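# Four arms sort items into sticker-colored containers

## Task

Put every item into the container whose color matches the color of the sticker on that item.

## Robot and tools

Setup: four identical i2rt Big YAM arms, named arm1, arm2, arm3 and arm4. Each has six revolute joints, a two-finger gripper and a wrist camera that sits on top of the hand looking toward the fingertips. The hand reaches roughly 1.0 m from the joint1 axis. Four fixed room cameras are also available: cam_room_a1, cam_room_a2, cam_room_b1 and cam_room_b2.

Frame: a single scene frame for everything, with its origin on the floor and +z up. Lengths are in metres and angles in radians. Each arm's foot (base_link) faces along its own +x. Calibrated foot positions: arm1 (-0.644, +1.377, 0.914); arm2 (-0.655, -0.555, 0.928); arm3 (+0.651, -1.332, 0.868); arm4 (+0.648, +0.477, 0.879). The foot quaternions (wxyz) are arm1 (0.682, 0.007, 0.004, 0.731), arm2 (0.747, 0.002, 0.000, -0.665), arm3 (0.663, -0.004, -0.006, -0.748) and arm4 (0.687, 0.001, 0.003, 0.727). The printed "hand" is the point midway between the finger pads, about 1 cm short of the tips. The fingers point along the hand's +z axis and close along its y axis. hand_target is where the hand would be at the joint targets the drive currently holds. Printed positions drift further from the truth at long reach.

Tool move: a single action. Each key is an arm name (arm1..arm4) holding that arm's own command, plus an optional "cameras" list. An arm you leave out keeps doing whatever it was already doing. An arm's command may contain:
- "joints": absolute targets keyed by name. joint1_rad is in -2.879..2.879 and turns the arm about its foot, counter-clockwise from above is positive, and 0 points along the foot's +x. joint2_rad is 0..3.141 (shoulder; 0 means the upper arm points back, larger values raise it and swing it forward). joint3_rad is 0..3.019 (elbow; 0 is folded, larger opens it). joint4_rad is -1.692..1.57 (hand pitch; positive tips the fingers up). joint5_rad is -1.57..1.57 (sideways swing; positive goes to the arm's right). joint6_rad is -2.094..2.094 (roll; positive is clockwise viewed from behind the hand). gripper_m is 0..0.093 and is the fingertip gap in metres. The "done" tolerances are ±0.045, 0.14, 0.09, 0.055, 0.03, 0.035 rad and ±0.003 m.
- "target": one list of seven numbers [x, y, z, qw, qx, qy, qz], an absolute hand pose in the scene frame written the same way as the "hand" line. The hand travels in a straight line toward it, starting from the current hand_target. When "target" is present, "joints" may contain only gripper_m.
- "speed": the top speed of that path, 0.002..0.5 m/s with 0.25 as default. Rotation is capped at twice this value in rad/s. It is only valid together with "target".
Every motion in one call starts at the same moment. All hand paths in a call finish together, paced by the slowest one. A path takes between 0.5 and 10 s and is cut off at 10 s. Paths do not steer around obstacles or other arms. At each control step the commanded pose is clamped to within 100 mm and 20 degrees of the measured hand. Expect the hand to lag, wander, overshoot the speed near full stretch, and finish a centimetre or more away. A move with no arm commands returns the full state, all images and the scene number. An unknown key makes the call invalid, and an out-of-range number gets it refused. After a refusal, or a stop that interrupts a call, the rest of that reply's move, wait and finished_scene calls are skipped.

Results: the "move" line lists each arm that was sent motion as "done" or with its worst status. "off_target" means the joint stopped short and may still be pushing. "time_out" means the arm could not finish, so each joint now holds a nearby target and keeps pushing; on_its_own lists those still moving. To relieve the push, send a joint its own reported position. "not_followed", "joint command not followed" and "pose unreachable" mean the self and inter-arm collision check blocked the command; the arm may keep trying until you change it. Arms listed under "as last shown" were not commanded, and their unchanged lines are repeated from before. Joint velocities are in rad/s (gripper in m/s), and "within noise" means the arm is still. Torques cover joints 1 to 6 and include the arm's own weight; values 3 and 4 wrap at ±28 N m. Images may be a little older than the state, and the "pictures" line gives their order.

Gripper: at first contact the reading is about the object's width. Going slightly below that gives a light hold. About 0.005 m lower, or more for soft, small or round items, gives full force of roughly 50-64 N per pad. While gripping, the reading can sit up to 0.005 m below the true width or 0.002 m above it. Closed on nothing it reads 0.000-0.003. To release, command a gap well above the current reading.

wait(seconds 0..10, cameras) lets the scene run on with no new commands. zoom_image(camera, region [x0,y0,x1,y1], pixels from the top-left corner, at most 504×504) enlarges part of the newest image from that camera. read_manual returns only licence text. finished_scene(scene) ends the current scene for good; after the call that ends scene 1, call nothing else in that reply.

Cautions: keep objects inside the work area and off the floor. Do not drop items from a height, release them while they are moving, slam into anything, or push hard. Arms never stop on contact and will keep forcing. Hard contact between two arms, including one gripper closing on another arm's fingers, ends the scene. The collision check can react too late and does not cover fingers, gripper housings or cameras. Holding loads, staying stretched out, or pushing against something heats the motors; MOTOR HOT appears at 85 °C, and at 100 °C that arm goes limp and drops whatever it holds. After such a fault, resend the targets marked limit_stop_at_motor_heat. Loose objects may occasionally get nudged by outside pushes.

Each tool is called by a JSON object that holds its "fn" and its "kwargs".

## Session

{"fn": "move", "kwargs": {}}

Scene clock: 0.00 s.
Joint torques (N m): no reading
Motor temperatures (°C): arm1=[20 23 26 23 21 21 21] | arm2=[23 24 25 22 22 20 23] | arm3=[24 23 23 23 24 23 23] | arm4=[22 21 23 22 24 21 24]
Heat: arm1: hottest joint3_rad 26 °C; arm2: hottest joint3_rad 25 °C; arm3: hottest joint1_rad 24 °C; arm4: hottest joint5_rad 24 °C.
Joint velocities: within noise
arm1.joint_positions: joint1_rad=+0.263 joint2_rad=+0.541 joint3_rad=+1.448 joint4_rad=-1.274 joint5_rad=+0.156 joint6_rad=+0.460 gripper_m=+0.09396
arm1.joint_status: not commanded
arm1.hand: x=-0.6726 y=+1.5709 z=+1.5115 quat_wxyz=(-0.269, +0.505, -0.648, -0.503) (m; scene frame)
arm1.hand_target: x=-0.6710 y=+1.5670 z=+1.5236 quat_wxyz=(-0.273, +0.499, -0.642, -0.514) (m; scene frame)
arm1.hand_status: not commanded
arm2.joint_positions: joint1_rad=+0.198 joint2_rad=+0.259 joint3_rad=+1.632 joint4_rad=-1.245 joint5_rad=-0.167 joint6_rad=+0.724 gripper_m=+0.09396
arm2.joint_status: not commanded
arm2.hand: x=-0.6318 y=-0.5412 z=+1.6271 quat_wxyz=(-0.736, -0.518, -0.413, +0.142) (m; scene frame)
arm2.hand_target: x=-0.6338 y=-0.5350 z=+1.6303 quat_wxyz=(-0.741, -0.512, -0.410, +0.144) (m; scene frame)
arm2.hand_status: not commanded
arm3.joint_positions: joint1_rad=-0.202 joint2_rad=+0.522 joint3_rad=+1.369 joint4_rad=-1.376 joint5_rad=-0.141 joint6_rad=+0.009 gripper_m=+0.09396
arm3.joint_status: not commanded
arm3.hand: x=+0.6119 y=-1.5148 z=+1.4102 quat_wxyz=(-0.346, -0.682, -0.528, +0.369) (m; scene frame)
arm3.hand_target: x=+0.6127 y=-1.5121 z=+1.4202 quat_wxyz=(-0.352, -0.676, -0.525, +0.378) (m; scene frame)
arm3.hand_status: not commanded
arm4.joint_positions: joint1_rad=+0.128 joint2_rad=+0.492 joint3_rad=+1.422 joint4_rad=-1.388 joint5_rad=-0.180 joint6_rad=-0.624 gripper_m=+0.09396
arm4.joint_status: not commanded
arm4.hand: x=+0.5895 y=+0.6391 z=+1.4459 quat_wxyz=(-0.401, +0.802, -0.272, -0.348) (m; scene frame)
arm4.hand_target: x=+0.5903 y=+0.6352 z=+1.4556 quat_wxyz=(-0.410, +0.797, -0.269, -0.353) (m; scene frame)
arm4.hand_status: not commanded
pictures: arm1_cam_wrist, arm2_cam_wrist, arm3_cam_wrist, arm4_cam_wrist, cam_room_a1, cam_room_a2, cam_room_b1, cam_room_b2
Images, in order (width x height): arm1_cam_wrist 672x504, arm2_cam_wrist 672x504, arm3_cam_wrist 672x504, arm4_cam_wrist 672x504, cam_room_a1 672x504, cam_room_a2 672x504, cam_room_b1 672x504, cam_room_b2 672x504.

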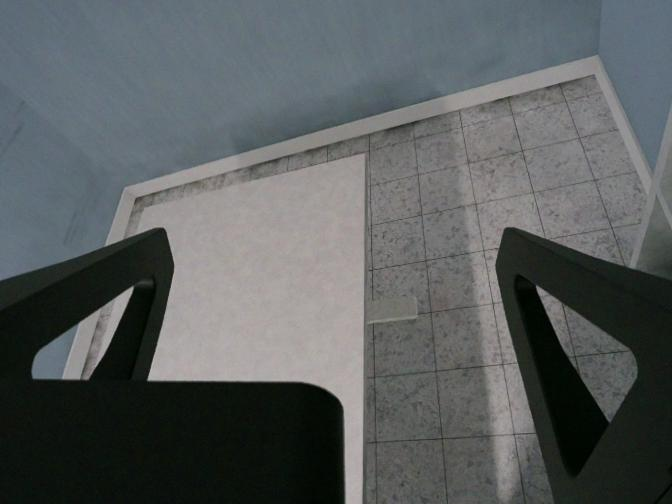

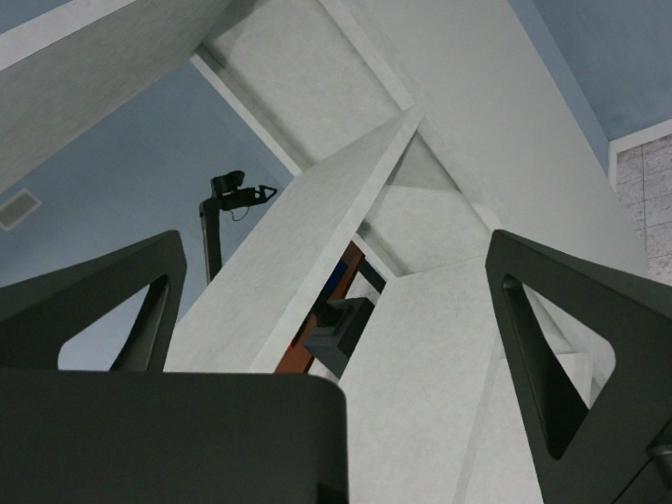

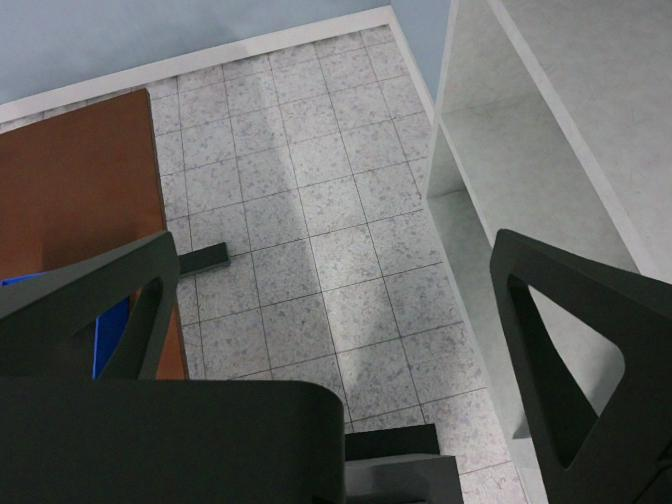

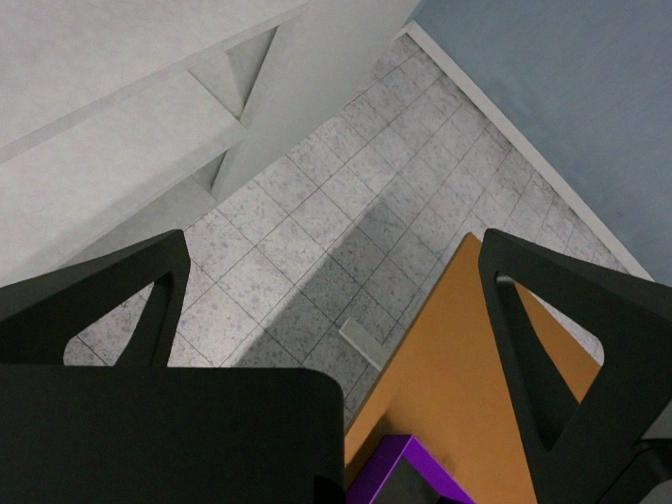

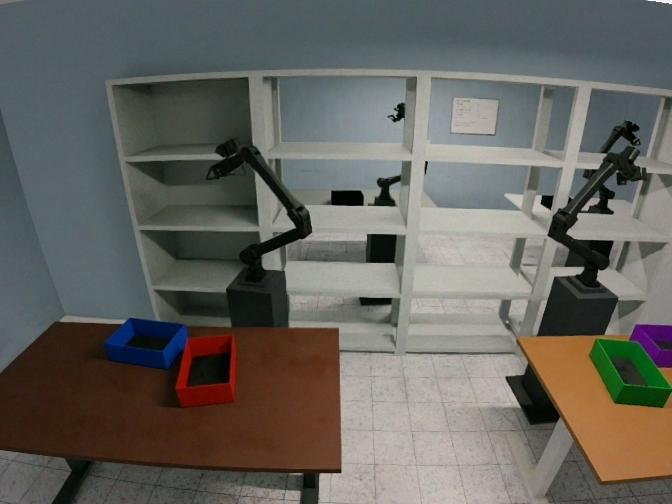

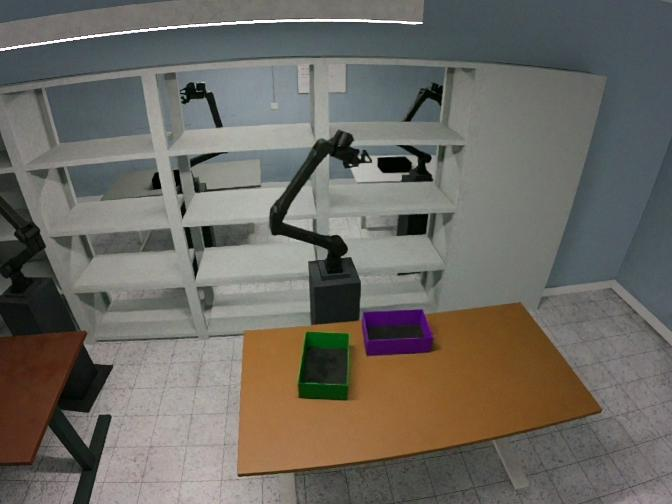

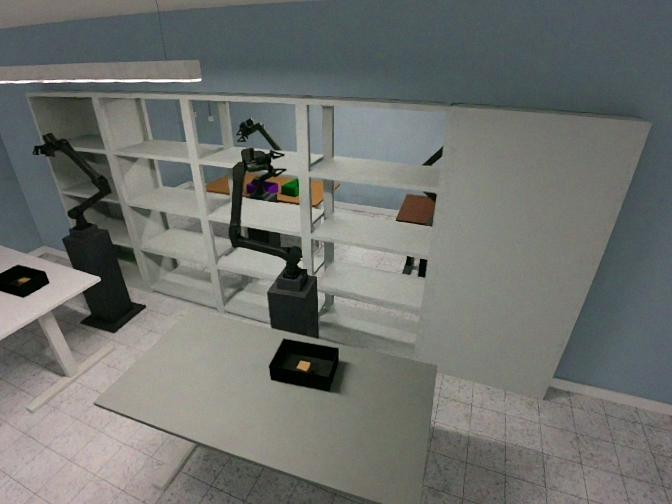

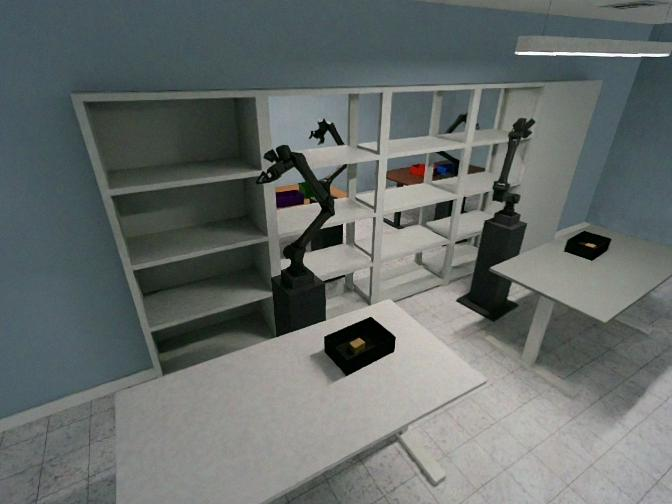

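{"fn": "move", "kwargs": {"arm1": {"joints":{"joint1_rad":1.5,"joint2_rad":0.9,"joint3_rad":1.3,"joint4_rad":-1.5,"joint5_rad":0,"joint6_rad":0}}, "arm2": {"joints":{"joint1_rad":-1.688,"joint2_rad":0.9,"joint3_rad":1.3,"joint4_rad":-1.5,"joint5_rad":0,"joint6_rad":0}}, "arm3": {"joints":{"joint1_rad":1.69,"joint2_rad":0.9,"joint3_rad":1.3,"joint4_rad":-1.5,"joint5_rad":0,"joint6_rad":0}}, "arm4": {"joints":{"joint1_rad":-1.628,"joint2_rad":0.9,"joint3_rad":1.3,"joint4_rad":-1.5,"joint5_rad":0,"joint6_rad":0}}, "cameras": ["arm1_cam_wrist","arm2_cam_wrist","arm3_cam_wrist","arm4_cam_wrist"]}}

Scene clock: 8.37 s.
Joint torques (N m): arm1=[-1.2 -1.61 13.18 0.75 0.06 -0.05] | arm2=[0.5 -6.24 12.18 1.09 -0.03 -0.08] | arm3=[1.9 -5.3 9.85 0.59 0.11 -0.11] | arm4=[0.97 -5.42 9.98 0.34 0.05 0.14]
Motor temperatures (°C): arm1=[20 23 27 23 21 21 21] | arm2=[23 24 26 22 22 20 23] | arm3=[24 23 24 23 24 23 23] | arm4=[22 21 24 22 24 21 24]
Heat: arm1: hottest joint3_rad 27 °C; arm2: hottest joint3_rad 26 °C; arm3: hottest joint1_rad 24 °C; arm4: hottest joint3_rad 24 °C.
move: arm1 done; arm2 done; arm3 done; arm4 done
Joint velocities: within noise
arm1.joint_positions: joint1_rad=+1.495 joint2_rad=+0.902 joint3_rad=+1.274 joint4_rad=-1.491 joint5_rad=-0.001 joint6_rad=+0.007 gripper_m=+0.09398
arm1.joint_status: all done
arm1.hand: x=-0.9422 y=+1.3788 z=+1.3041 quat_wxyz=(-0.001, +0.973, -0.007, -0.231) (m; scene frame)
arm1.hand_target: x=-0.9414 y=+1.3774 z=+1.3159 quat_wxyz=(-0.001, +0.971, -0.001, -0.241) (m; scene frame)
arm1.hand_status: not commanded
arm2.joint_positions: joint1_rad=-1.685 joint2_rad=+0.913 joint3_rad=+1.284 joint4_rad=-1.486 joint5_rad=+0.000 joint6_rad=+0.015 gripper_m=+0.09400
arm2.joint_status: all done
arm2.hand: x=-0.9648 y=-0.5568 z=+1.3153 quat_wxyz=(+0.000, -0.974, +0.006, +0.225) (m; scene frame)
arm2.hand_target: x=-0.9598 y=-0.5560 z=+1.3247 quat_wxyz=(+0.002, -0.973, +0.000, +0.232) (m; scene frame)
arm2.hand_status: not commanded
arm3.joint_positions: joint1_rad=+1.680 joint2_rad=+0.911 joint3_rad=+1.291 joint4_rad=-1.492 joint5_rad=-0.002 joint6_rad=+0.006 gripper_m=+0.09399
arm3.joint_status: all done
arm3.hand: x=+0.9582 y=-1.3299 z=+1.2585 quat_wxyz=(-0.228, -0.007, -0.974, +0.006) (m; scene frame)
arm3.hand_target: x=+0.9545 y=-1.3271 z=+1.2649 quat_wxyz=(-0.234, +0.001, -0.972, +0.007) (m; scene frame)
arm3.hand_status: not commanded
arm4.joint_positions: joint1_rad=-1.627 joint2_rad=+0.912 joint3_rad=+1.279 joint4_rad=-1.487 joint5_rad=+0.000 joint6_rad=-0.012 gripper_m=+0.09398
arm4.joint_status: all done
arm4.hand: x=+0.9580 y=+0.4783 z=+1.2630 quat_wxyz=(-0.221, +0.007, -0.975, +0.003) (m; scene frame)
arm4.hand_target: x=+0.9537 y=+0.4780 z=+1.2748 quat_wxyz=(-0.231, +0.000, -0.973, +0.002) (m; scene frame)
arm4.hand_status: not commanded
pictures: arm1_cam_wrist, arm2_cam_wrist, arm3_cam_wrist, arm4_cam_wrist
Images, in order (width x height): arm1_cam_wrist 672x504, arm2_cam_wrist 672x504, arm3_cam_wrist 672x504, arm4_cam_wrist 672x504.

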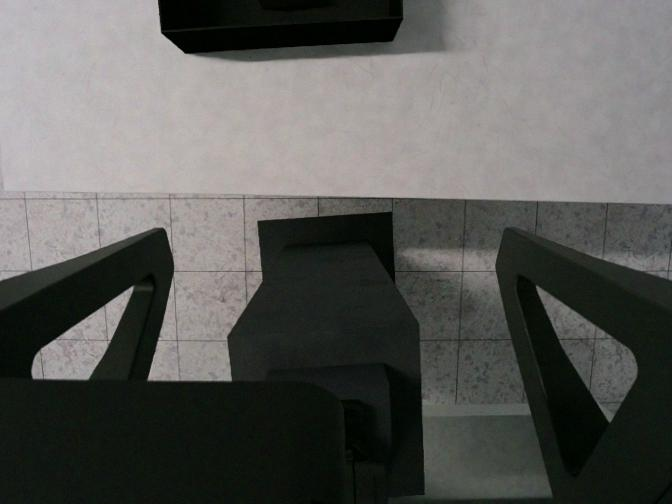

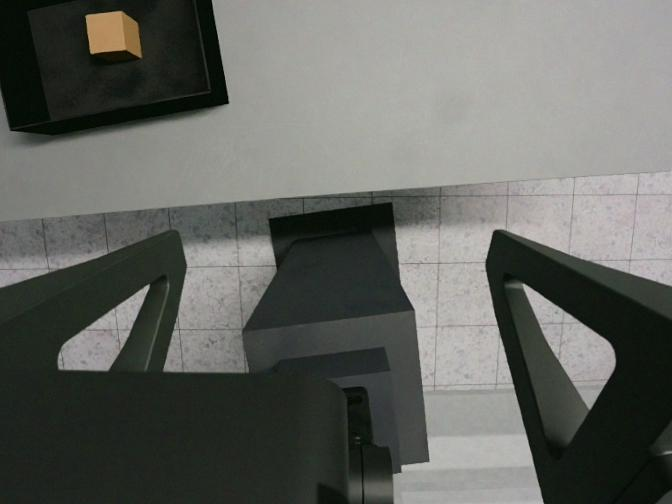

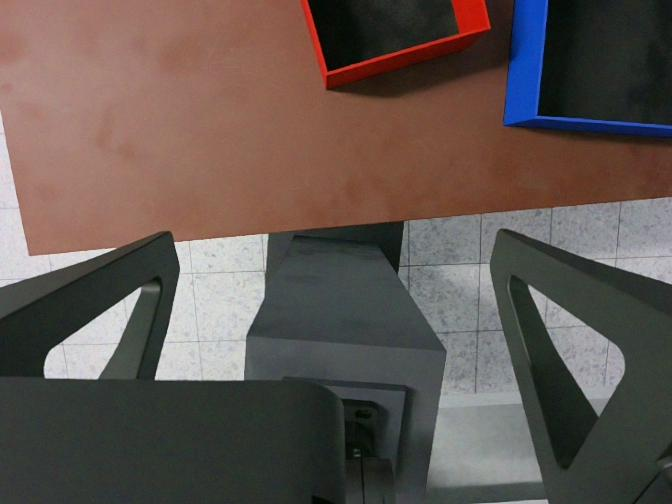

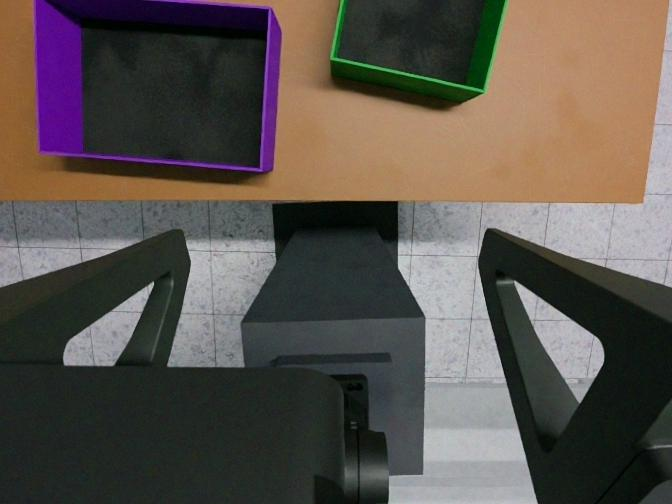

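{"fn": "move", "kwargs": {"arm1": {"target":[-1.22,1.31,1.12,0,-0.9483,0,0.3173],"speed":0.25}, "arm2": {"joints":{"joint1_rad":-1.08}}, "arm4": {"joints":{"joint2_rad":0.95,"joint3_rad":1.0,"joint4_rad":-1.1}}, "arm3": {"joints":{"joint2_rad":0.95,"joint3_rad":1.0,"joint4_rad":-1.1}}, "cameras": ["arm1_cam_wrist","arm3_cam_wrist","arm4_cam_wrist"]}}

{"fn": "move", "kwargs": {"arm2": {"target":[-1.16,-0.91,1.12,0.0954,0.9044,0.2852,-0.3026],"speed":0.25}, "arm4": {"joints":{"joint1_rad":0.902}}, "arm3": {"joints":{"joint1_rad":-1.99}}, "cameras": ["arm1_cam_wrist","arm2_cam_wrist"]}}

Scene clock: 28.47 s.
Joint torques (N m): arm1=[-0.97 -11.05 16.01 1.91 0.18 0.09] | arm2=[0.97 -6.3 12.11 1.05 -0.01 -0.07] | arm3=[2.08 -6.42 9.88 1.59 0.11 -0.1] | arm4=[0.67 -6.01 10.11 1.28 0.09 0.16]
Motor temperatures (°C): arm1=[20 23 29 23 21 21 21] | arm2=[23 24 28 22 22 20 23] | arm3=[24 23 26 23 24 23 23] | arm4=[22 21 28 22 24 21 24]
Heat: arm1: hottest joint3_rad 29 °C; arm2: hottest joint3_rad 28 °C; arm3: hottest joint3_rad 26 °C; arm4: hottest joint3_rad 28 °C.
move: arm1 off_target; arm2 done; arm3 done; arm4 done
Joint velocities: within noise
arm1.joint_positions: joint1_rad=+1.632 joint2_rad=+1.532 joint3_rad=+1.161 joint4_rad=-0.660 joint5_rad=+0.077 joint6_rad=+0.107 gripper_m=+0.09398
arm1.joint_status: not commanded
arm1.hand: x=-1.1967 y=+1.3183 z=+1.0834 quat_wxyz=(-0.007, +0.961, +0.001, -0.277) (m; scene frame)
arm1.hand_target: x=-1.2174 y=+1.3103 z=+1.1206 quat_wxyz=(+0.000, +0.948, +0.000, -0.317) (m; scene frame)
arm1.hand_status: off_target (0.044 m and 4.9 deg from the pose sent, 0.340 m and 10.3 deg at the start)
arm2.joint_positions: joint1_rad=-1.083 joint2_rad=+0.913 joint3_rad=+1.284 joint4_rad=-1.486 joint5_rad=+0.000 joint6_rad=+0.014 gripper_m=+0.09400
arm2.joint_status: all done
arm2.hand: x=-0.9102 y=-0.7319 z=+1.3149 quat_wxyz=(-0.068, -0.932, -0.284, +0.214) (m; scene frame)
arm2.hand_target: x=-0.9056 y=-0.7298 z=+1.3242 quat_wxyz=(-0.069, -0.928, -0.291, +0.221) (m; scene frame)
arm2.hand_status: not commanded
arm3.joint_positions: joint1_rad=+1.680 joint2_rad=+0.956 joint3_rad=+0.998 joint4_rad=-1.115 joint5_rad=-0.002 joint6_rad=+0.006 gripper_m=+0.09399
arm3.joint_status: all done
arm3.hand: x=+1.0096 y=-1.3320 z=+1.1450 quat_wxyz=(-0.247, -0.007, -0.969, +0.006) (m; scene frame)
arm3.hand_target: x=+1.0122 y=-1.3288 z=+1.1500 quat_wxyz=(-0.258, +0.001, -0.966, +0.007) (m; scene frame)
arm3.hand_status: not commanded
arm4.joint_positions: joint1_rad=-1.627 joint2_rad=+0.953 joint3_rad=+0.988 joint4_rad=-1.117 joint5_rad=+0.000 joint6_rad=-0.012 gripper_m=+0.09398
arm4.joint_status: all done
arm4.hand: x=+1.0051 y=+0.4780 z=+1.1502 quat_wxyz=(-0.239, +0.007, -0.971, +0.003) (m; scene frame)
arm4.hand_target: x=+1.0109 y=+0.4776 z=+1.1594 quat_wxyz=(-0.255, +0.000, -0.967, +0.002) (m; scene frame)
arm4.hand_status: not commanded
pictures: arm1_cam_wrist, arm3_cam_wrist, arm4_cam_wrist
Images, in order (width x height): arm1_cam_wrist 672x504, arm3_cam_wrist 672x504, arm4_cam_wrist 672x504.

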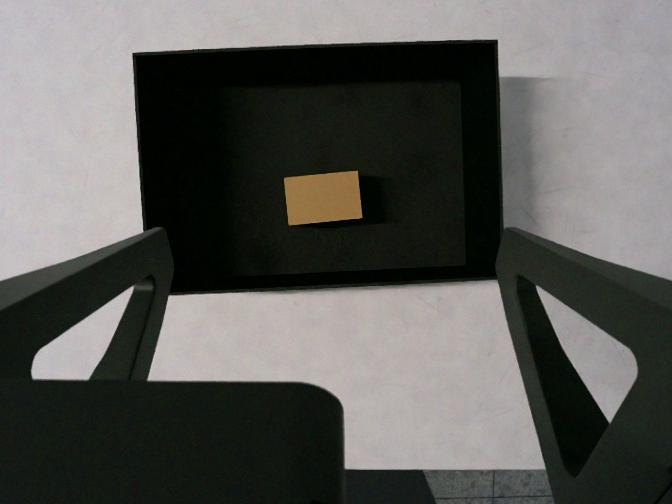

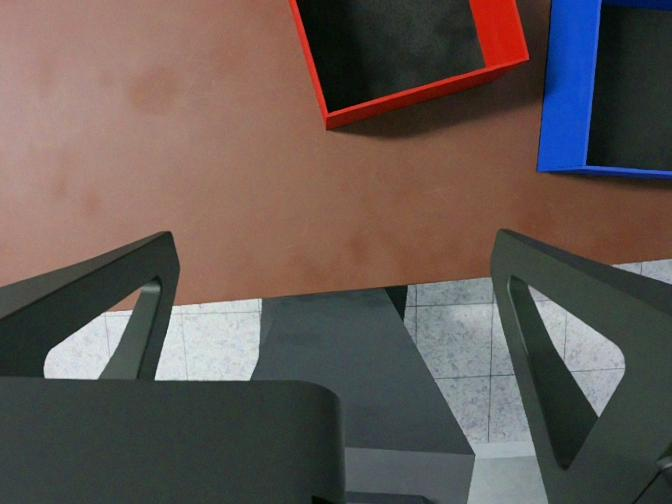

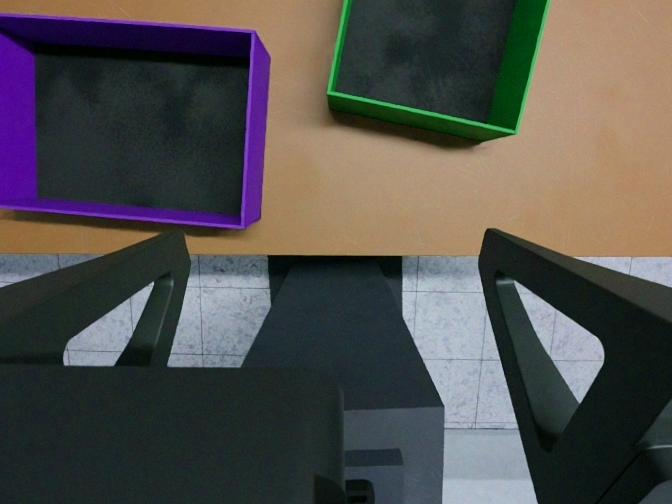

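Scene clock: 31.03 s.
Joint torques (N m): arm1=[-1.03 -11.52 16.09 1.84 0.18 0.15] | arm2=[1.49 -15.85 15.88 2.58 0.01 -0.04] | arm3=[0.85 -6.65 9.87 1.02 -0.06 -0.1] | arm4=[0.85 -5.89 9.98 1.25 0.1 0.14]
Motor temperatures (°C): arm1=[20 23 29 23 21 21 21] | arm2=[23 24 29 22 22 20 23] | arm3=[24 23 26 23 24 23 23] | arm4=[22 22 28 22 24 21 24]
Heat: arm1: hottest joint3_rad 29 °C; arm2: hottest joint3_rad 29 °C; arm3: hottest joint3_rad 26 °C; arm4: hottest joint3_rad 28 °C.
move: arm2 off_target; arm3 done; arm4 done
Joint velocities: within noise
arm1: as last shown
arm2.joint_positions: joint1_rad=-1.083 joint2_rad=+1.589 joint3_rad=+1.234 joint4_rad=-0.633 joint5_rad=+0.000 joint6_rad=+0.014 gripper_m=+0.09400
arm2.joint_status: not commanded
arm2.hand: x=-1.1421 y=-0.8917 z=+1.0943 quat_wxyz=(-0.086, -0.917, -0.279, +0.273) (m; scene frame)
arm2.hand_target: x=-1.1582 y=-0.9087 z=+1.1207 quat_wxyz=(-0.095, -0.904, -0.285, +0.303) (m; scene frame)
arm2.hand_status: off_target (0.036 m and 3.9 deg from the pose sent, 0.363 m and 11.1 deg at the start)
arm3.joint_positions: joint1_rad=-1.982 joint2_rad=+0.957 joint3_rad=+0.998 joint4_rad=-1.102 joint5_rad=+0.002 joint6_rad=+0.005 gripper_m=+0.09402
arm3.joint_status: all done
arm3.hand: x=+0.3392 y=-1.1436 z=+1.1430 quat_wxyz=(+0.060, -0.934, +0.258, +0.241) (m; scene frame)
arm3.hand_target: x=+0.3406 y=-1.1415 z=+1.1465 quat_wxyz=(+0.062, -0.932, +0.259, +0.246) (m; scene frame)
arm3.hand_status: not commanded
arm4.joint_positions: joint1_rad=+0.902 joint2_rad=+0.953 joint3_rad=+0.988 joint4_rad=-1.108 joint5_rad=-0.001 joint6_rad=-0.011 gripper_m=+0.09402
arm4.joint_status: all done
arm4.hand: x=+0.3565 y=+0.6841 z=+1.1536 quat_wxyz=(-0.073, +0.925, -0.287, -0.236) (m; scene frame)
arm4.hand_target: x=+0.3535 y=+0.6866 z=+1.1619 quat_wxyz=(-0.075, +0.921, -0.292, -0.247) (m; scene frame)
arm4.hand_status: not commanded
pictures: arm1_cam_wrist, arm2_cam_wrist
Images, in order (width x height): arm1_cam_wrist 672x504, arm2_cam_wrist 672x504.

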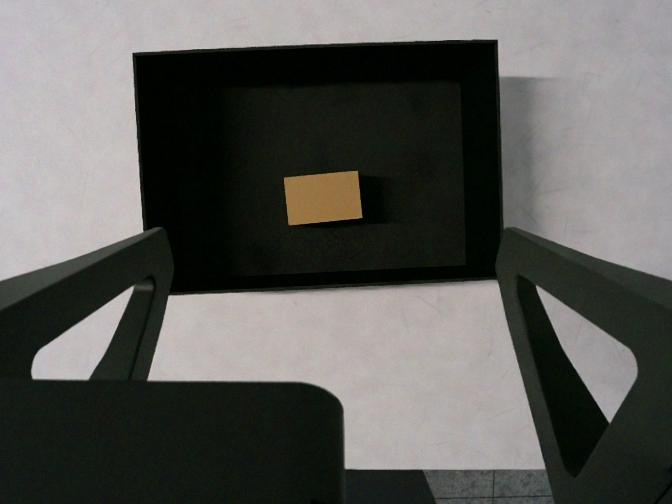

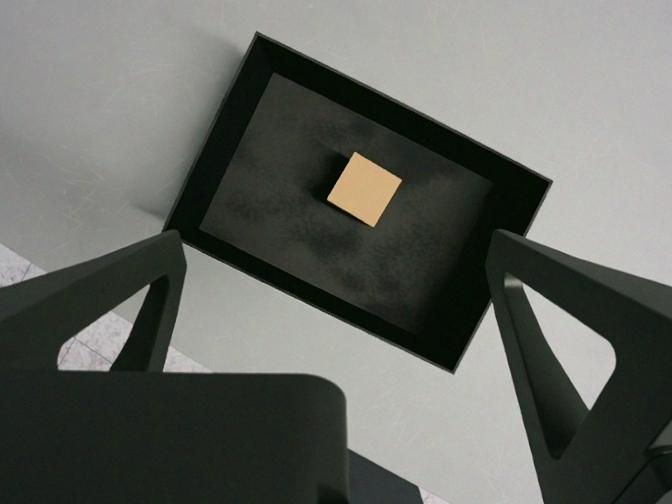

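{"fn": "move", "kwargs": {"cameras": ["cam_room_b1","cam_room_b2"]}}

{"fn": "zoom_image", "kwargs": {"camera": "cam_room_b1", "region": [270, 330, 350, 400]}}

{"fn": "zoom_image", "kwargs": {"camera": "cam_room_b2", "region": [320, 310, 400, 380]}}

{"fn": "zoom_image", "kwargs": {"camera": "cam_room_b2", "region": [560, 220, 620, 265]}}

{"fn": "zoom_image", "kwargs": {"camera": "cam_room_b1", "region": [0, 255, 60, 300]}}

Scene clock: 36.67 s.
Joint torques (N m): arm1=[-1.14 -12.04 15.99 1.8 0.17 0.1] | arm2=[1.38 -15.79 15.86 2.56 0 -0.04] | arm3=[0.91 -6.59 9.88 1.05 -0.05 -0.1] | arm4=[0.97 -5.77 10.09 1.18 0.11 0.16]
Motor temperatures (°C): arm1=[20 24 30 23 21 21 21] | arm2=[23 24 30 22 22 20 23] | arm3=[24 23 26 23 24 23 23] | arm4=[22 22 29 22 24 21 24]
Heat: arm1: hottest joint3_rad 30 °C; arm2: hottest joint3_rad 30 °C; arm3: hottest joint3_rad 26 °C; arm4: hottest joint3_rad 29 °C.
Joint velocities: within noise
arm1.joint_positions: joint1_rad=+1.632 joint2_rad=+1.532 joint3_rad=+1.161 joint4_rad=-0.660 joint5_rad=+0.077 joint6_rad=+0.107 gripper_m=+0.09398
arm1.joint_status: not commanded
arm1.hand: x=-1.1967 y=+1.3183 z=+1.0834 quat_wxyz=(-0.007, +0.961, +0.001, -0.277) (m; scene frame)
arm1.hand_target: x=-1.2174 y=+1.3103 z=+1.1206 quat_wxyz=(+0.000, +0.948, +0.000, -0.317) (m; scene frame)
arm1.hand_status: not commanded
arm2.joint_positions: joint1_rad=-1.083 joint2_rad=+1.589 joint3_rad=+1.234 joint4_rad=-0.633 joint5_rad=+0.000 joint6_rad=+0.014 gripper_m=+0.09400
arm2.joint_status: not commanded
arm2.hand: x=-1.1421 y=-0.8917 z=+1.0943 quat_wxyz=(-0.086, -0.917, -0.279, +0.273) (m; scene frame)
arm2.hand_target: x=-1.1582 y=-0.9087 z=+1.1207 quat_wxyz=(-0.095, -0.904, -0.285, +0.303) (m; scene frame)
arm2.hand_status: off_target (0.036 m and 3.9 deg from the pose sent, 0.363 m and 11.1 deg at the start)
arm3.joint_positions: joint1_rad=-1.982 joint2_rad=+0.957 joint3_rad=+0.998 joint4_rad=-1.102 joint5_rad=+0.002 joint6_rad=+0.005 gripper_m=+0.09402
arm3.joint_status: all done
arm3.hand: x=+0.3392 y=-1.1436 z=+1.1430 quat_wxyz=(+0.060, -0.934, +0.258, +0.241) (m; scene frame)
arm3.hand_target: x=+0.3406 y=-1.1415 z=+1.1465 quat_wxyz=(+0.062, -0.932, +0.259, +0.246) (m; scene frame)
arm3.hand_status: not commanded
arm4.joint_positions: joint1_rad=+0.902 joint2_rad=+0.953 joint3_rad=+0.988 joint4_rad=-1.108 joint5_rad=-0.001 joint6_rad=-0.011 gripper_m=+0.09402
arm4.joint_status: all done
arm4.hand: x=+0.3565 y=+0.6841 z=+1.1536 quat_wxyz=(-0.073, +0.925, -0.287, -0.236) (m; scene frame)
arm4.hand_target: x=+0.3535 y=+0.6866 z=+1.1619 quat_wxyz=(-0.075, +0.921, -0.292, -0.247) (m; scene frame)
arm4.hand_status: not commanded
pictures: cam_room_b1, cam_room_b2
Images, in order (width x height): cam_room_b1 672x504, cam_room_b2 672x504.

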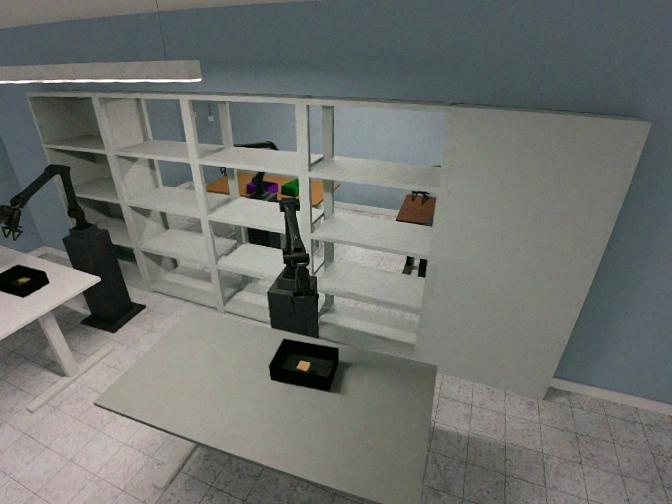

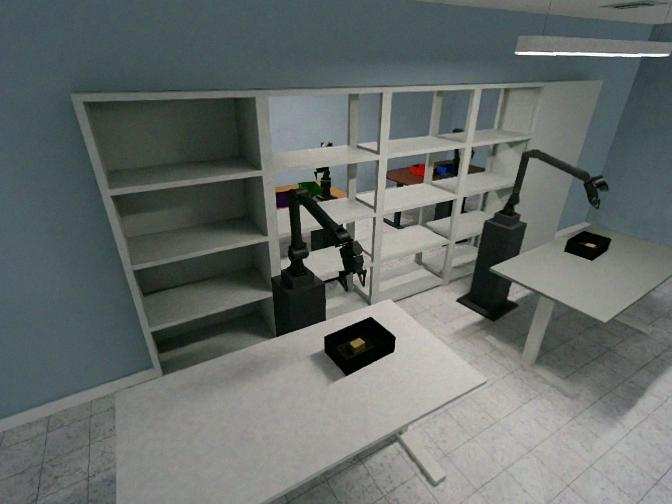

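Scaled by 6.300.

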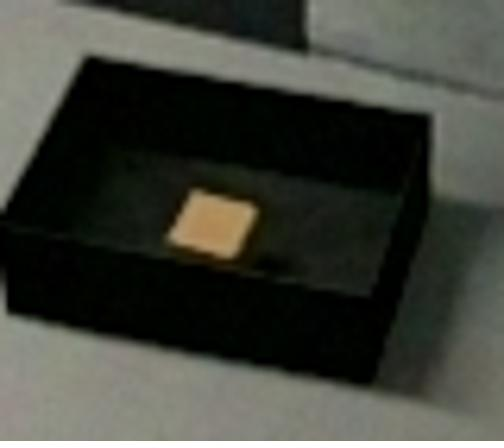

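Scaled by 6.300.

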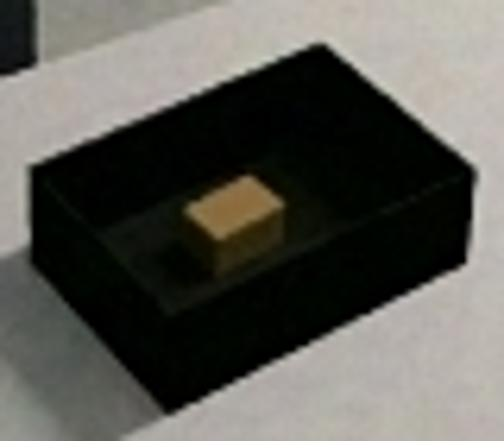

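Scaled by 8.400.

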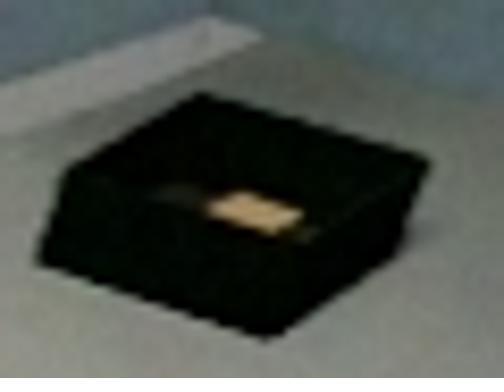

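Scaled by 8.400.

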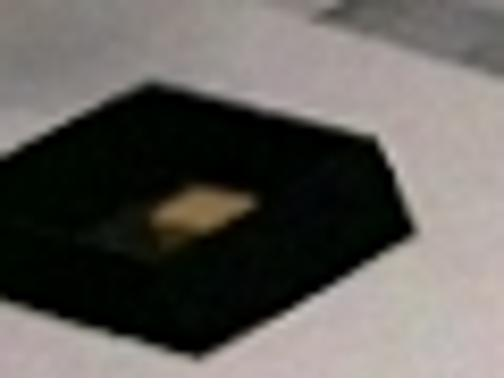

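{"fn": "move", "kwargs": {"arm1": {"target":[-1.228,1.304,0.90,-0.0087,-0.9789,-0.0427,0.1992],"speed":0.2}, "arm2": {"target":[-1.195,-0.891,0.91,0.0070,0.9793,0.0342,-0.1993],"speed":0.2}, "cameras": ["arm1_cam_wrist","arm2_cam_wrist"]}}

Scene clock: 55.63 s.
Joint torques (N m): arm1=[-1.85 -13.51 9.99 1.54 -0.03 -0.06] | arm2=[0.97 -18.49 13.12 1.28 0.38 0.19] | arm3=[0.79 -6.65 9.85 1.03 -0.06 -0.1] | arm4=[1.2 -6.18 9.94 1.11 0.13 0.16]
Motor temperatures (°C): arm1=[20 24 33 23 21 21 21] | arm2=[23 25 33 22 22 20 23] | arm3=[24 23 27 23 24 23 23] | arm4=[22 22 31 22 24 21 24]
Heat: arm1: hottest joint3_rad 33 °C; arm2: hottest joint3_rad 33 °C; arm3: hottest joint3_rad 27 °C; arm4: hottest joint3_rad 31 °C.
move: arm1 off_target; arm2 off_target
Joint velocities: within noise
arm1.joint_positions: joint1_rad=+1.632 joint2_rad=+1.911 joint3_rad=+1.155 joint4_rad=-0.460 joint5_rad=+0.015 joint6_rad=+0.049 gripper_m=+0.09398
arm1.joint_status: not commanded
arm1.hand: x=-1.2159 y=+1.3057 z=+0.8929 quat_wxyz=(+0.007, +0.982, +0.039, -0.184) (m; scene frame)
arm1.hand_target: x=-1.2278 y=+1.3040 z=+0.9003 quat_wxyz=(+0.009, +0.979, +0.043, -0.199) (m; scene frame)
arm1.hand_status: off_target (0.014 m and 1.8 deg from the pose sent, 0.187 m and 10.5 deg at the start)
arm2.joint_positions: joint1_rad=-1.079 joint2_rad=+1.988 joint3_rad=+1.314 joint4_rad=-0.568 joint5_rad=+0.198 joint6_rad=+0.491 gripper_m=+0.09400
arm2.joint_status: not commanded
arm2.hand: x=-1.1794 y=-0.8784 z=+0.9056 quat_wxyz=(-0.001, -0.981, -0.042, +0.189) (m; scene frame)
arm2.hand_target: x=-1.1942 y=-0.8906 z=+0.9105 quat_wxyz=(-0.007, -0.979, -0.034, +0.200) (m; scene frame)
arm2.hand_status: off_target (0.021 m and 1.7 deg from the pose sent, 0.192 m and 31.6 deg at the start)
arm3, arm4: as last shown
pictures: arm1_cam_wrist, arm2_cam_wrist
Images, in order (width x height): arm1_cam_wrist 672x504, arm2_cam_wrist 672x504.

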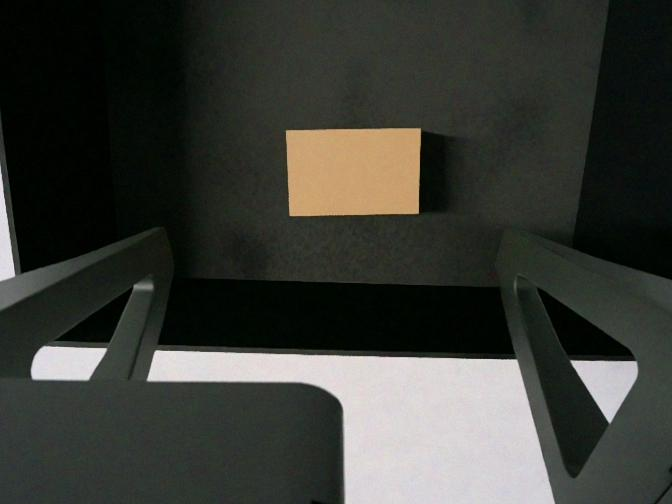

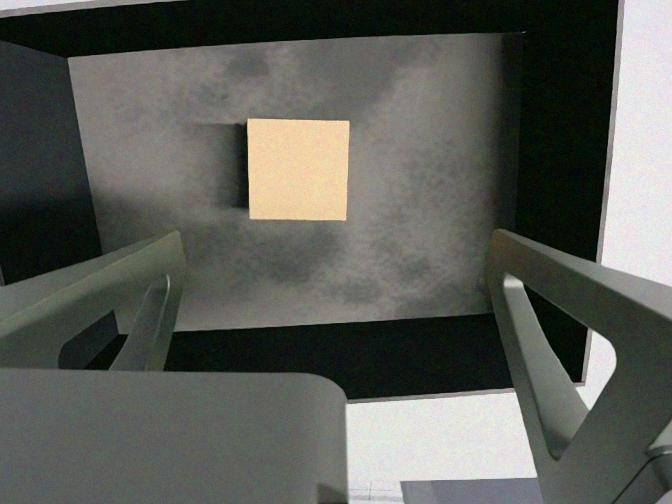

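{"fn": "move", "kwargs": {"arm1": {"target":[-1.240,1.314,0.80,-0.0087,-0.9789,-0.0427,0.1992],"speed":0.15}, "arm2": {"target":[-1.203,-0.916,0.80,0.0070,0.9793,0.0342,-0.1993],"speed":0.15}, "cameras": ["arm1_cam_wrist","arm2_cam_wrist"]}}

Scene clock: 69.63 s.
Joint torques (N m): arm1=[-2.26 -15.09 9.36 1.73 -0.06 -0.01] | arm2=[1.44 -19.96 11.47 2.03 0.38 0.21] | arm3=[0.73 -6.83 9.89 1.06 -0.07 -0.11] | arm4=[0.91 -6.01 10.06 1.07 0.13 0.17]
Motor temperatures (°C): arm1=[20 24 33 23 21 21 21] | arm2=[23 25 34 22 22 20 23] | arm3=[24 23 27 23 24 23 23] | arm4=[22 22 33 22 24 21 24]
Heat: arm1: hottest joint3_rad 33 °C; arm2: hottest joint3_rad 34 °C; arm3: hottest joint3_rad 27 °C; arm4: hottest joint3_rad 33 °C.
move: arm1 off_target; arm2 off_target
Joint velocities: within noise
arm1.joint_positions: joint1_rad=+1.621 joint2_rad=+2.122 joint3_rad=+1.155 joint4_rad=-0.257 joint5_rad=+0.007 joint6_rad=+0.029 gripper_m=+0.09398
arm1.joint_status: not commanded
arm1.hand: x=-1.2209 y=+1.3107 z=+0.7924 quat_wxyz=(+0.008, +0.983, +0.044, -0.180) (m; scene frame)
arm1.hand_target: x=-1.2394 y=+1.3141 z=+0.8005 quat_wxyz=(+0.008, +0.979, +0.043, -0.199) (m; scene frame)
arm1.hand_status: off_target (0.021 m and 2.3 deg from the pose sent, 0.096 m and 1.9 deg at the start)
arm2.joint_positions: joint1_rad=-1.057 joint2_rad=+2.218 joint3_rad=+1.379 joint4_rad=-0.419 joint5_rad=+0.206 joint6_rad=+0.518 gripper_m=+0.09400
arm2.joint_status: not commanded
arm2.hand: x=-1.1890 y=-0.9003 z=+0.8014 quat_wxyz=(+0.002, -0.982, -0.040, +0.185) (m; scene frame)
arm2.hand_target: x=-1.2021 y=-0.9157 z=+0.8008 quat_wxyz=(-0.007, -0.979, -0.034, +0.199) (m; scene frame)
arm2.hand_status: off_target (0.021 m and 2.1 deg from the pose sent, 0.114 m and 1.7 deg at the start)
arm3, arm4: as last shown
pictures: arm1_cam_wrist, arm2_cam_wrist
Images, in order (width x height): arm1_cam_wrist 672x504, arm2_cam_wrist 672x504.

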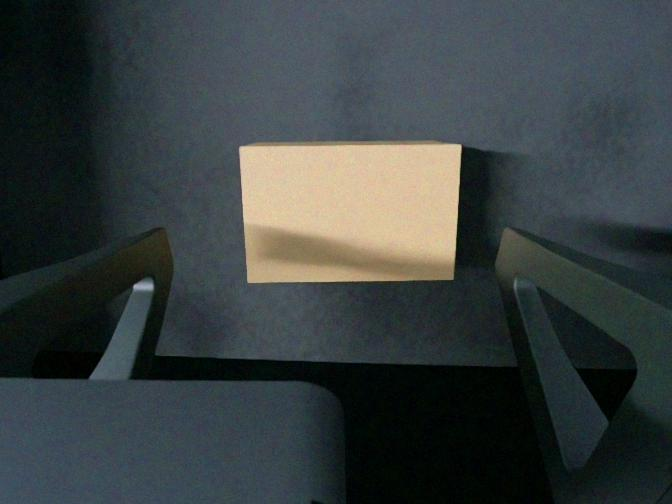

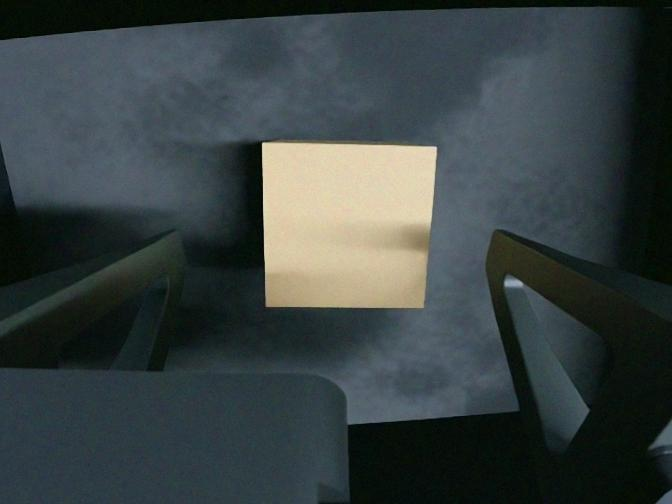

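{"fn": "move", "kwargs": {"arm1": {"target":[-1.243,1.320,0.757,-0.0087,-0.9789,-0.0427,0.1992],"speed":0.1}, "arm2": {"target":[-1.203,-0.911,0.753,0.0070,0.9793,0.0342,-0.1993],"speed":0.1}, "cameras": ["arm1_cam_wrist","arm2_cam_wrist"]}}

Scene clock: 76.50 s.
Joint torques (N m): arm1=[-2.61 -15.09 9.46 1.57 -0.02 -0.07] | arm2=[0.97 -20.37 10.52 1.99 0.3 0.15] | arm3=[0.62 -6.59 9.81 1.06 -0.04 -0.1] | arm4=[0.56 -5.71 9.99 1.1 0.11 0.13]
Motor temperatures (°C): arm1=[20 24 33 23 21 21 21] | arm2=[23 25 33 22 22 20 23] | arm3=[24 23 28 23 24 23 23] | arm4=[22 22 33 22 24 21 24]
Heat: arm1: hottest joint3_rad 33 °C; arm2: hottest joint3_rad 33 °C; arm3: hottest joint3_rad 28 °C; arm4: hottest joint3_rad 33 °C.
move: arm1 off_target; arm2 off_target
Joint velocities: within noise
arm1.joint_positions: joint1_rad=+1.609 joint2_rad=+2.216 joint3_rad=+1.164 joint4_rad=-0.178 joint5_rad=+0.002 joint6_rad=+0.018 gripper_m=+0.09398
arm1.joint_status: not commanded
arm1.hand: x=-1.2192 y=+1.3168 z=+0.7494 quat_wxyz=(+0.008, +0.983, +0.044, -0.177) (m; scene frame)
arm1.hand_target: x=-1.2421 y=+1.3202 z=+0.7578 quat_wxyz=(+0.009, +0.979, +0.043, -0.199) (m; scene frame)
arm1.hand_status: off_target (0.025 m and 2.6 deg from the pose sent, 0.043 m and 2.3 deg at the start)
arm2.joint_positions: joint1_rad=-1.057 joint2_rad=+2.308 joint3_rad=+1.389 joint4_rad=-0.334 joint5_rad=+0.206 joint6_rad=+0.518 gripper_m=+0.09400
arm2.joint_status: not commanded
arm2.hand: x=-1.1885 y=-0.8998 z=+0.7552 quat_wxyz=(+0.002, -0.982, -0.039, +0.186) (m; scene frame)
arm2.hand_target: x=-1.2022 y=-0.9106 z=+0.7535 quat_wxyz=(-0.007, -0.979, -0.034, +0.199) (m; scene frame)
arm2.hand_status: off_target (0.018 m and 1.9 deg from the pose sent, 0.051 m and 2.1 deg at the start)
arm3, arm4: as last shown
pictures: arm1_cam_wrist, arm2_cam_wrist
Images, in order (width x height): arm1_cam_wrist 672x504, arm2_cam_wrist 672x504.

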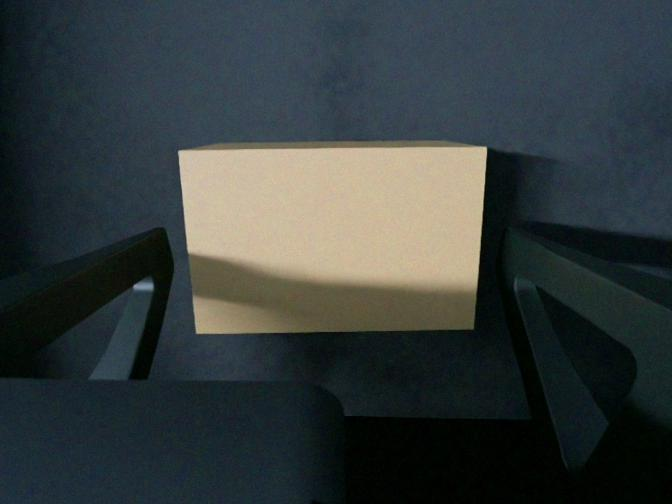

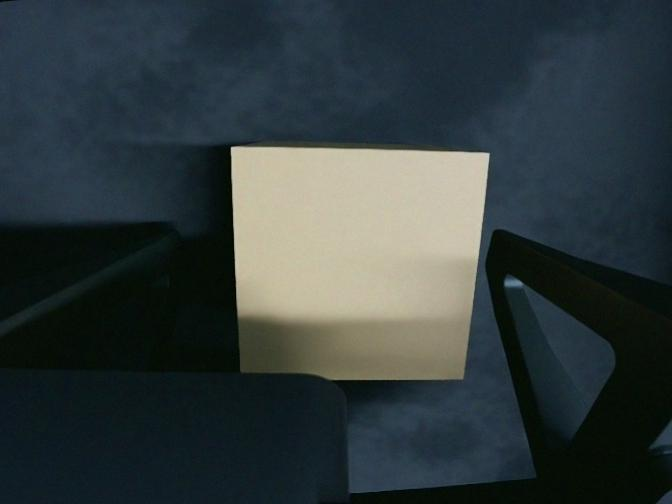

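{"fn": "move", "kwargs": {"arm1": {"target":[-1.243,1.320,0.730,-0.0087,-0.9789,-0.0427,0.1992],"speed":0.08}, "arm2": {"target":[-1.203,-0.904,0.73,0.0070,0.9793,0.0342,-0.1993],"speed":0.08}, "cameras": ["arm1_cam_wrist","arm2_cam_wrist"]}}

Scene clock: 81.33 s.
Joint torques (N m): arm1=[-3.14 -13.98 8.73 1.59 0.1 -0.05] | arm2=[0.09 -19.72 9.95 2 0.17 0.05] | arm3=[0.73 -6.71 9.85 1.05 -0.06 -0.09] | arm4=[0.67 -6.24 10.02 0.98 0.14 0.13]
Motor temperatures (°C): arm1=[20 24 33 23 21 21 21] | arm2=[23 26 33 22 22 20 23] | arm3=[24 23 28 23 24 23 23] | arm4=[22 22 33 22 24 21 24]
Heat: arm1: hottest joint3_rad 33 °C; arm2: hottest joint3_rad 33 °C; arm3: hottest joint3_rad 28 °C; arm4: hottest joint3_rad 33 °C.
move: arm1 off_target; arm2 off_target
Joint velocities: within noise
arm1.joint_positions: joint1_rad=+1.607 joint2_rad=+2.265 joint3_rad=+1.184 joint4_rad=-0.130 joint5_rad=-0.001 joint6_rad=+0.019 gripper_m=+0.09397
arm1.joint_status: not commanded
arm1.hand: x=-1.2265 y=+1.3167 z=+0.7316 quat_wxyz=(+0.010, +0.982, +0.043, -0.186) (m; scene frame)
arm1.hand_target: x=-1.2423 y=+1.3203 z=+0.7304 quat_wxyz=(+0.008, +0.979, +0.043, -0.199) (m; scene frame)
arm1.hand_status: off_target (0.017 m and 1.5 deg from the pose sent, 0.031 m and 2.6 deg at the start)
arm2.joint_positions: joint1_rad=-1.057 joint2_rad=+2.340 joint3_rad=+1.391 joint4_rad=-0.288 joint5_rad=+0.206 joint6_rad=+0.518 gripper_m=+0.09400
arm2.joint_status: not commanded
arm2.hand: x=-1.1901 y=-0.9009 z=+0.7398 quat_wxyz=(-0.003, -0.980, -0.038, +0.193) (m; scene frame)
arm2.hand_target: x=-1.2023 y=-0.9035 z=+0.7305 quat_wxyz=(-0.007, -0.979, -0.034, +0.199) (m; scene frame)
arm2.hand_status: off_target (0.017 m and 1.0 deg from the pose sent, 0.029 m and 1.9 deg at the start)
arm3, arm4: as last shown
pictures: arm1_cam_wrist, arm2_cam_wrist
Images, in order (width x height): arm1_cam_wrist 672x504, arm2_cam_wrist 672x504.

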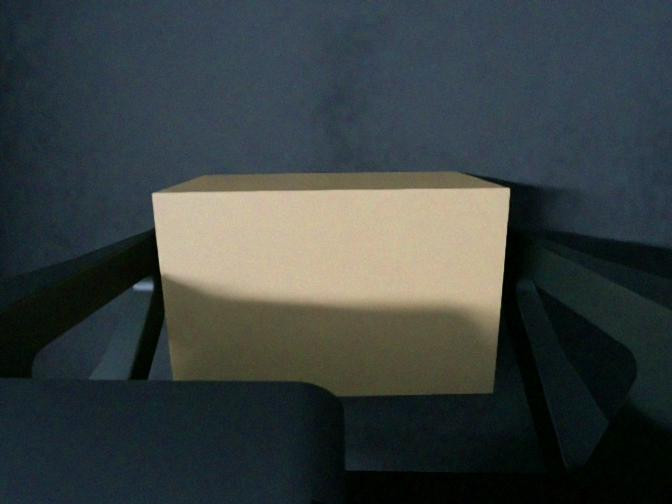

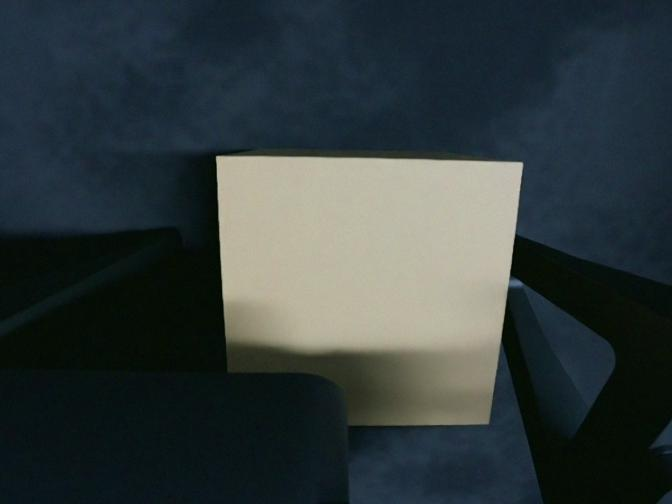

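{"fn": "move", "kwargs": {"arm1": {"joints":{"gripper_m":0.055}}, "arm2": {"target":[-1.203,-0.887,0.728,0.0070,0.9793,0.0342,-0.1993],"speed":0.06}, "cameras": ["arm1_cam_wrist","arm2_cam_wrist"]}}

Scene clock: 86.33 s.
Joint torques (N m): arm1=[-2.26 -13.8 8.65 1.55 0.09 -0.06] | arm2=[0.26 -20.54 7.19 2.13 0.04 -0.08] | arm3=[0.79 -6.59 9.84 1.03 -0.06 -0.11] | arm4=[0.91 -6.3 10.04 1.11 0.12 0.16]
Motor temperatures (°C): arm1=[20 25 32 23 21 21 21] | arm2=[23 26 33 22 22 20 23] | arm3=[24 23 28 23 24 23 23] | arm4=[22 22 34 22 24 21 24]
Heat: arm1: hottest joint3_rad 32 °C; arm2: hottest joint3_rad 33 °C; arm3: hottest joint3_rad 28 °C; arm4: hottest joint3_rad 34 °C.
move: arm1 off_target; arm2 off_target
Joint velocities: within noise
arm1.joint_positions: joint1_rad=+1.607 joint2_rad=+2.265 joint3_rad=+1.184 joint4_rad=-0.130 joint5_rad=-0.001 joint6_rad=+0.019 gripper_m=+0.06902
arm1.joint_status: gripper_m off_target (ended at +0.06904, target +0.05500)
arm1.hand: x=-1.2267 y=+1.3167 z=+0.7318 quat_wxyz=(+0.010, +0.982, +0.043, -0.186) (m; scene frame)
arm1.hand_target: x=-1.2424 y=+1.3202 z=+0.7305 quat_wxyz=(+0.009, +0.979, +0.043, -0.199) (m; scene frame)
arm1.hand_status: not commanded
arm2.joint_positions: joint1_rad=-1.084 joint2_rad=+2.340 joint3_rad=+1.391 joint4_rad=-0.261 joint5_rad=+0.201 joint6_rad=+0.509 gripper_m=+0.09400
arm2.joint_status: not commanded
arm2.hand: x=-1.2039 y=-0.8906 z=+0.7418 quat_wxyz=(-0.009, -0.979, -0.029, +0.203) (m; scene frame)
arm2.hand_target: x=-1.2027 y=-0.8867 z=+0.7283 quat_wxyz=(-0.007, -0.979, -0.034, +0.199) (m; scene frame)
arm2.hand_status: off_target (0.014 m and 0.8 deg from the pose sent, 0.022 m and 1.0 deg at the start)
arm3, arm4: as last shown
pictures: arm1_cam_wrist, arm2_cam_wrist
Images, in order (width x height): arm1_cam_wrist 672x504, arm2_cam_wrist 672x504.

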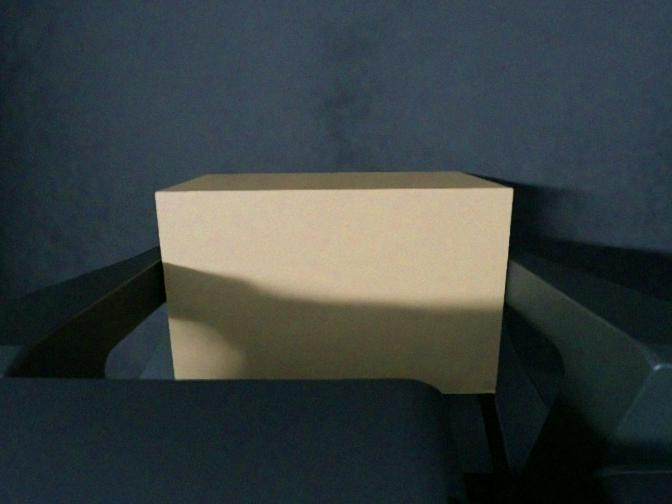

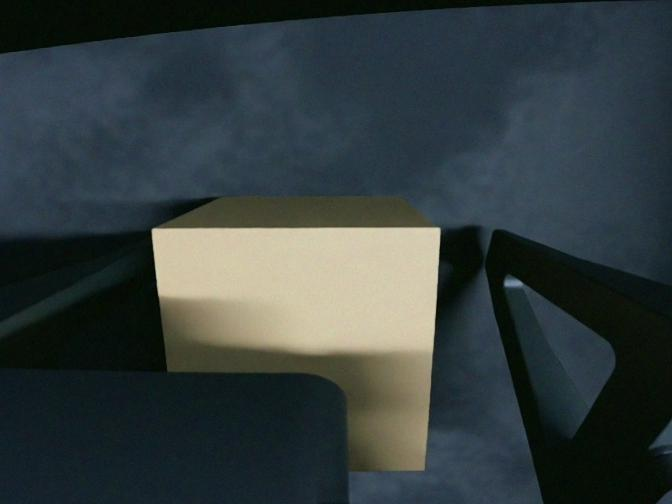

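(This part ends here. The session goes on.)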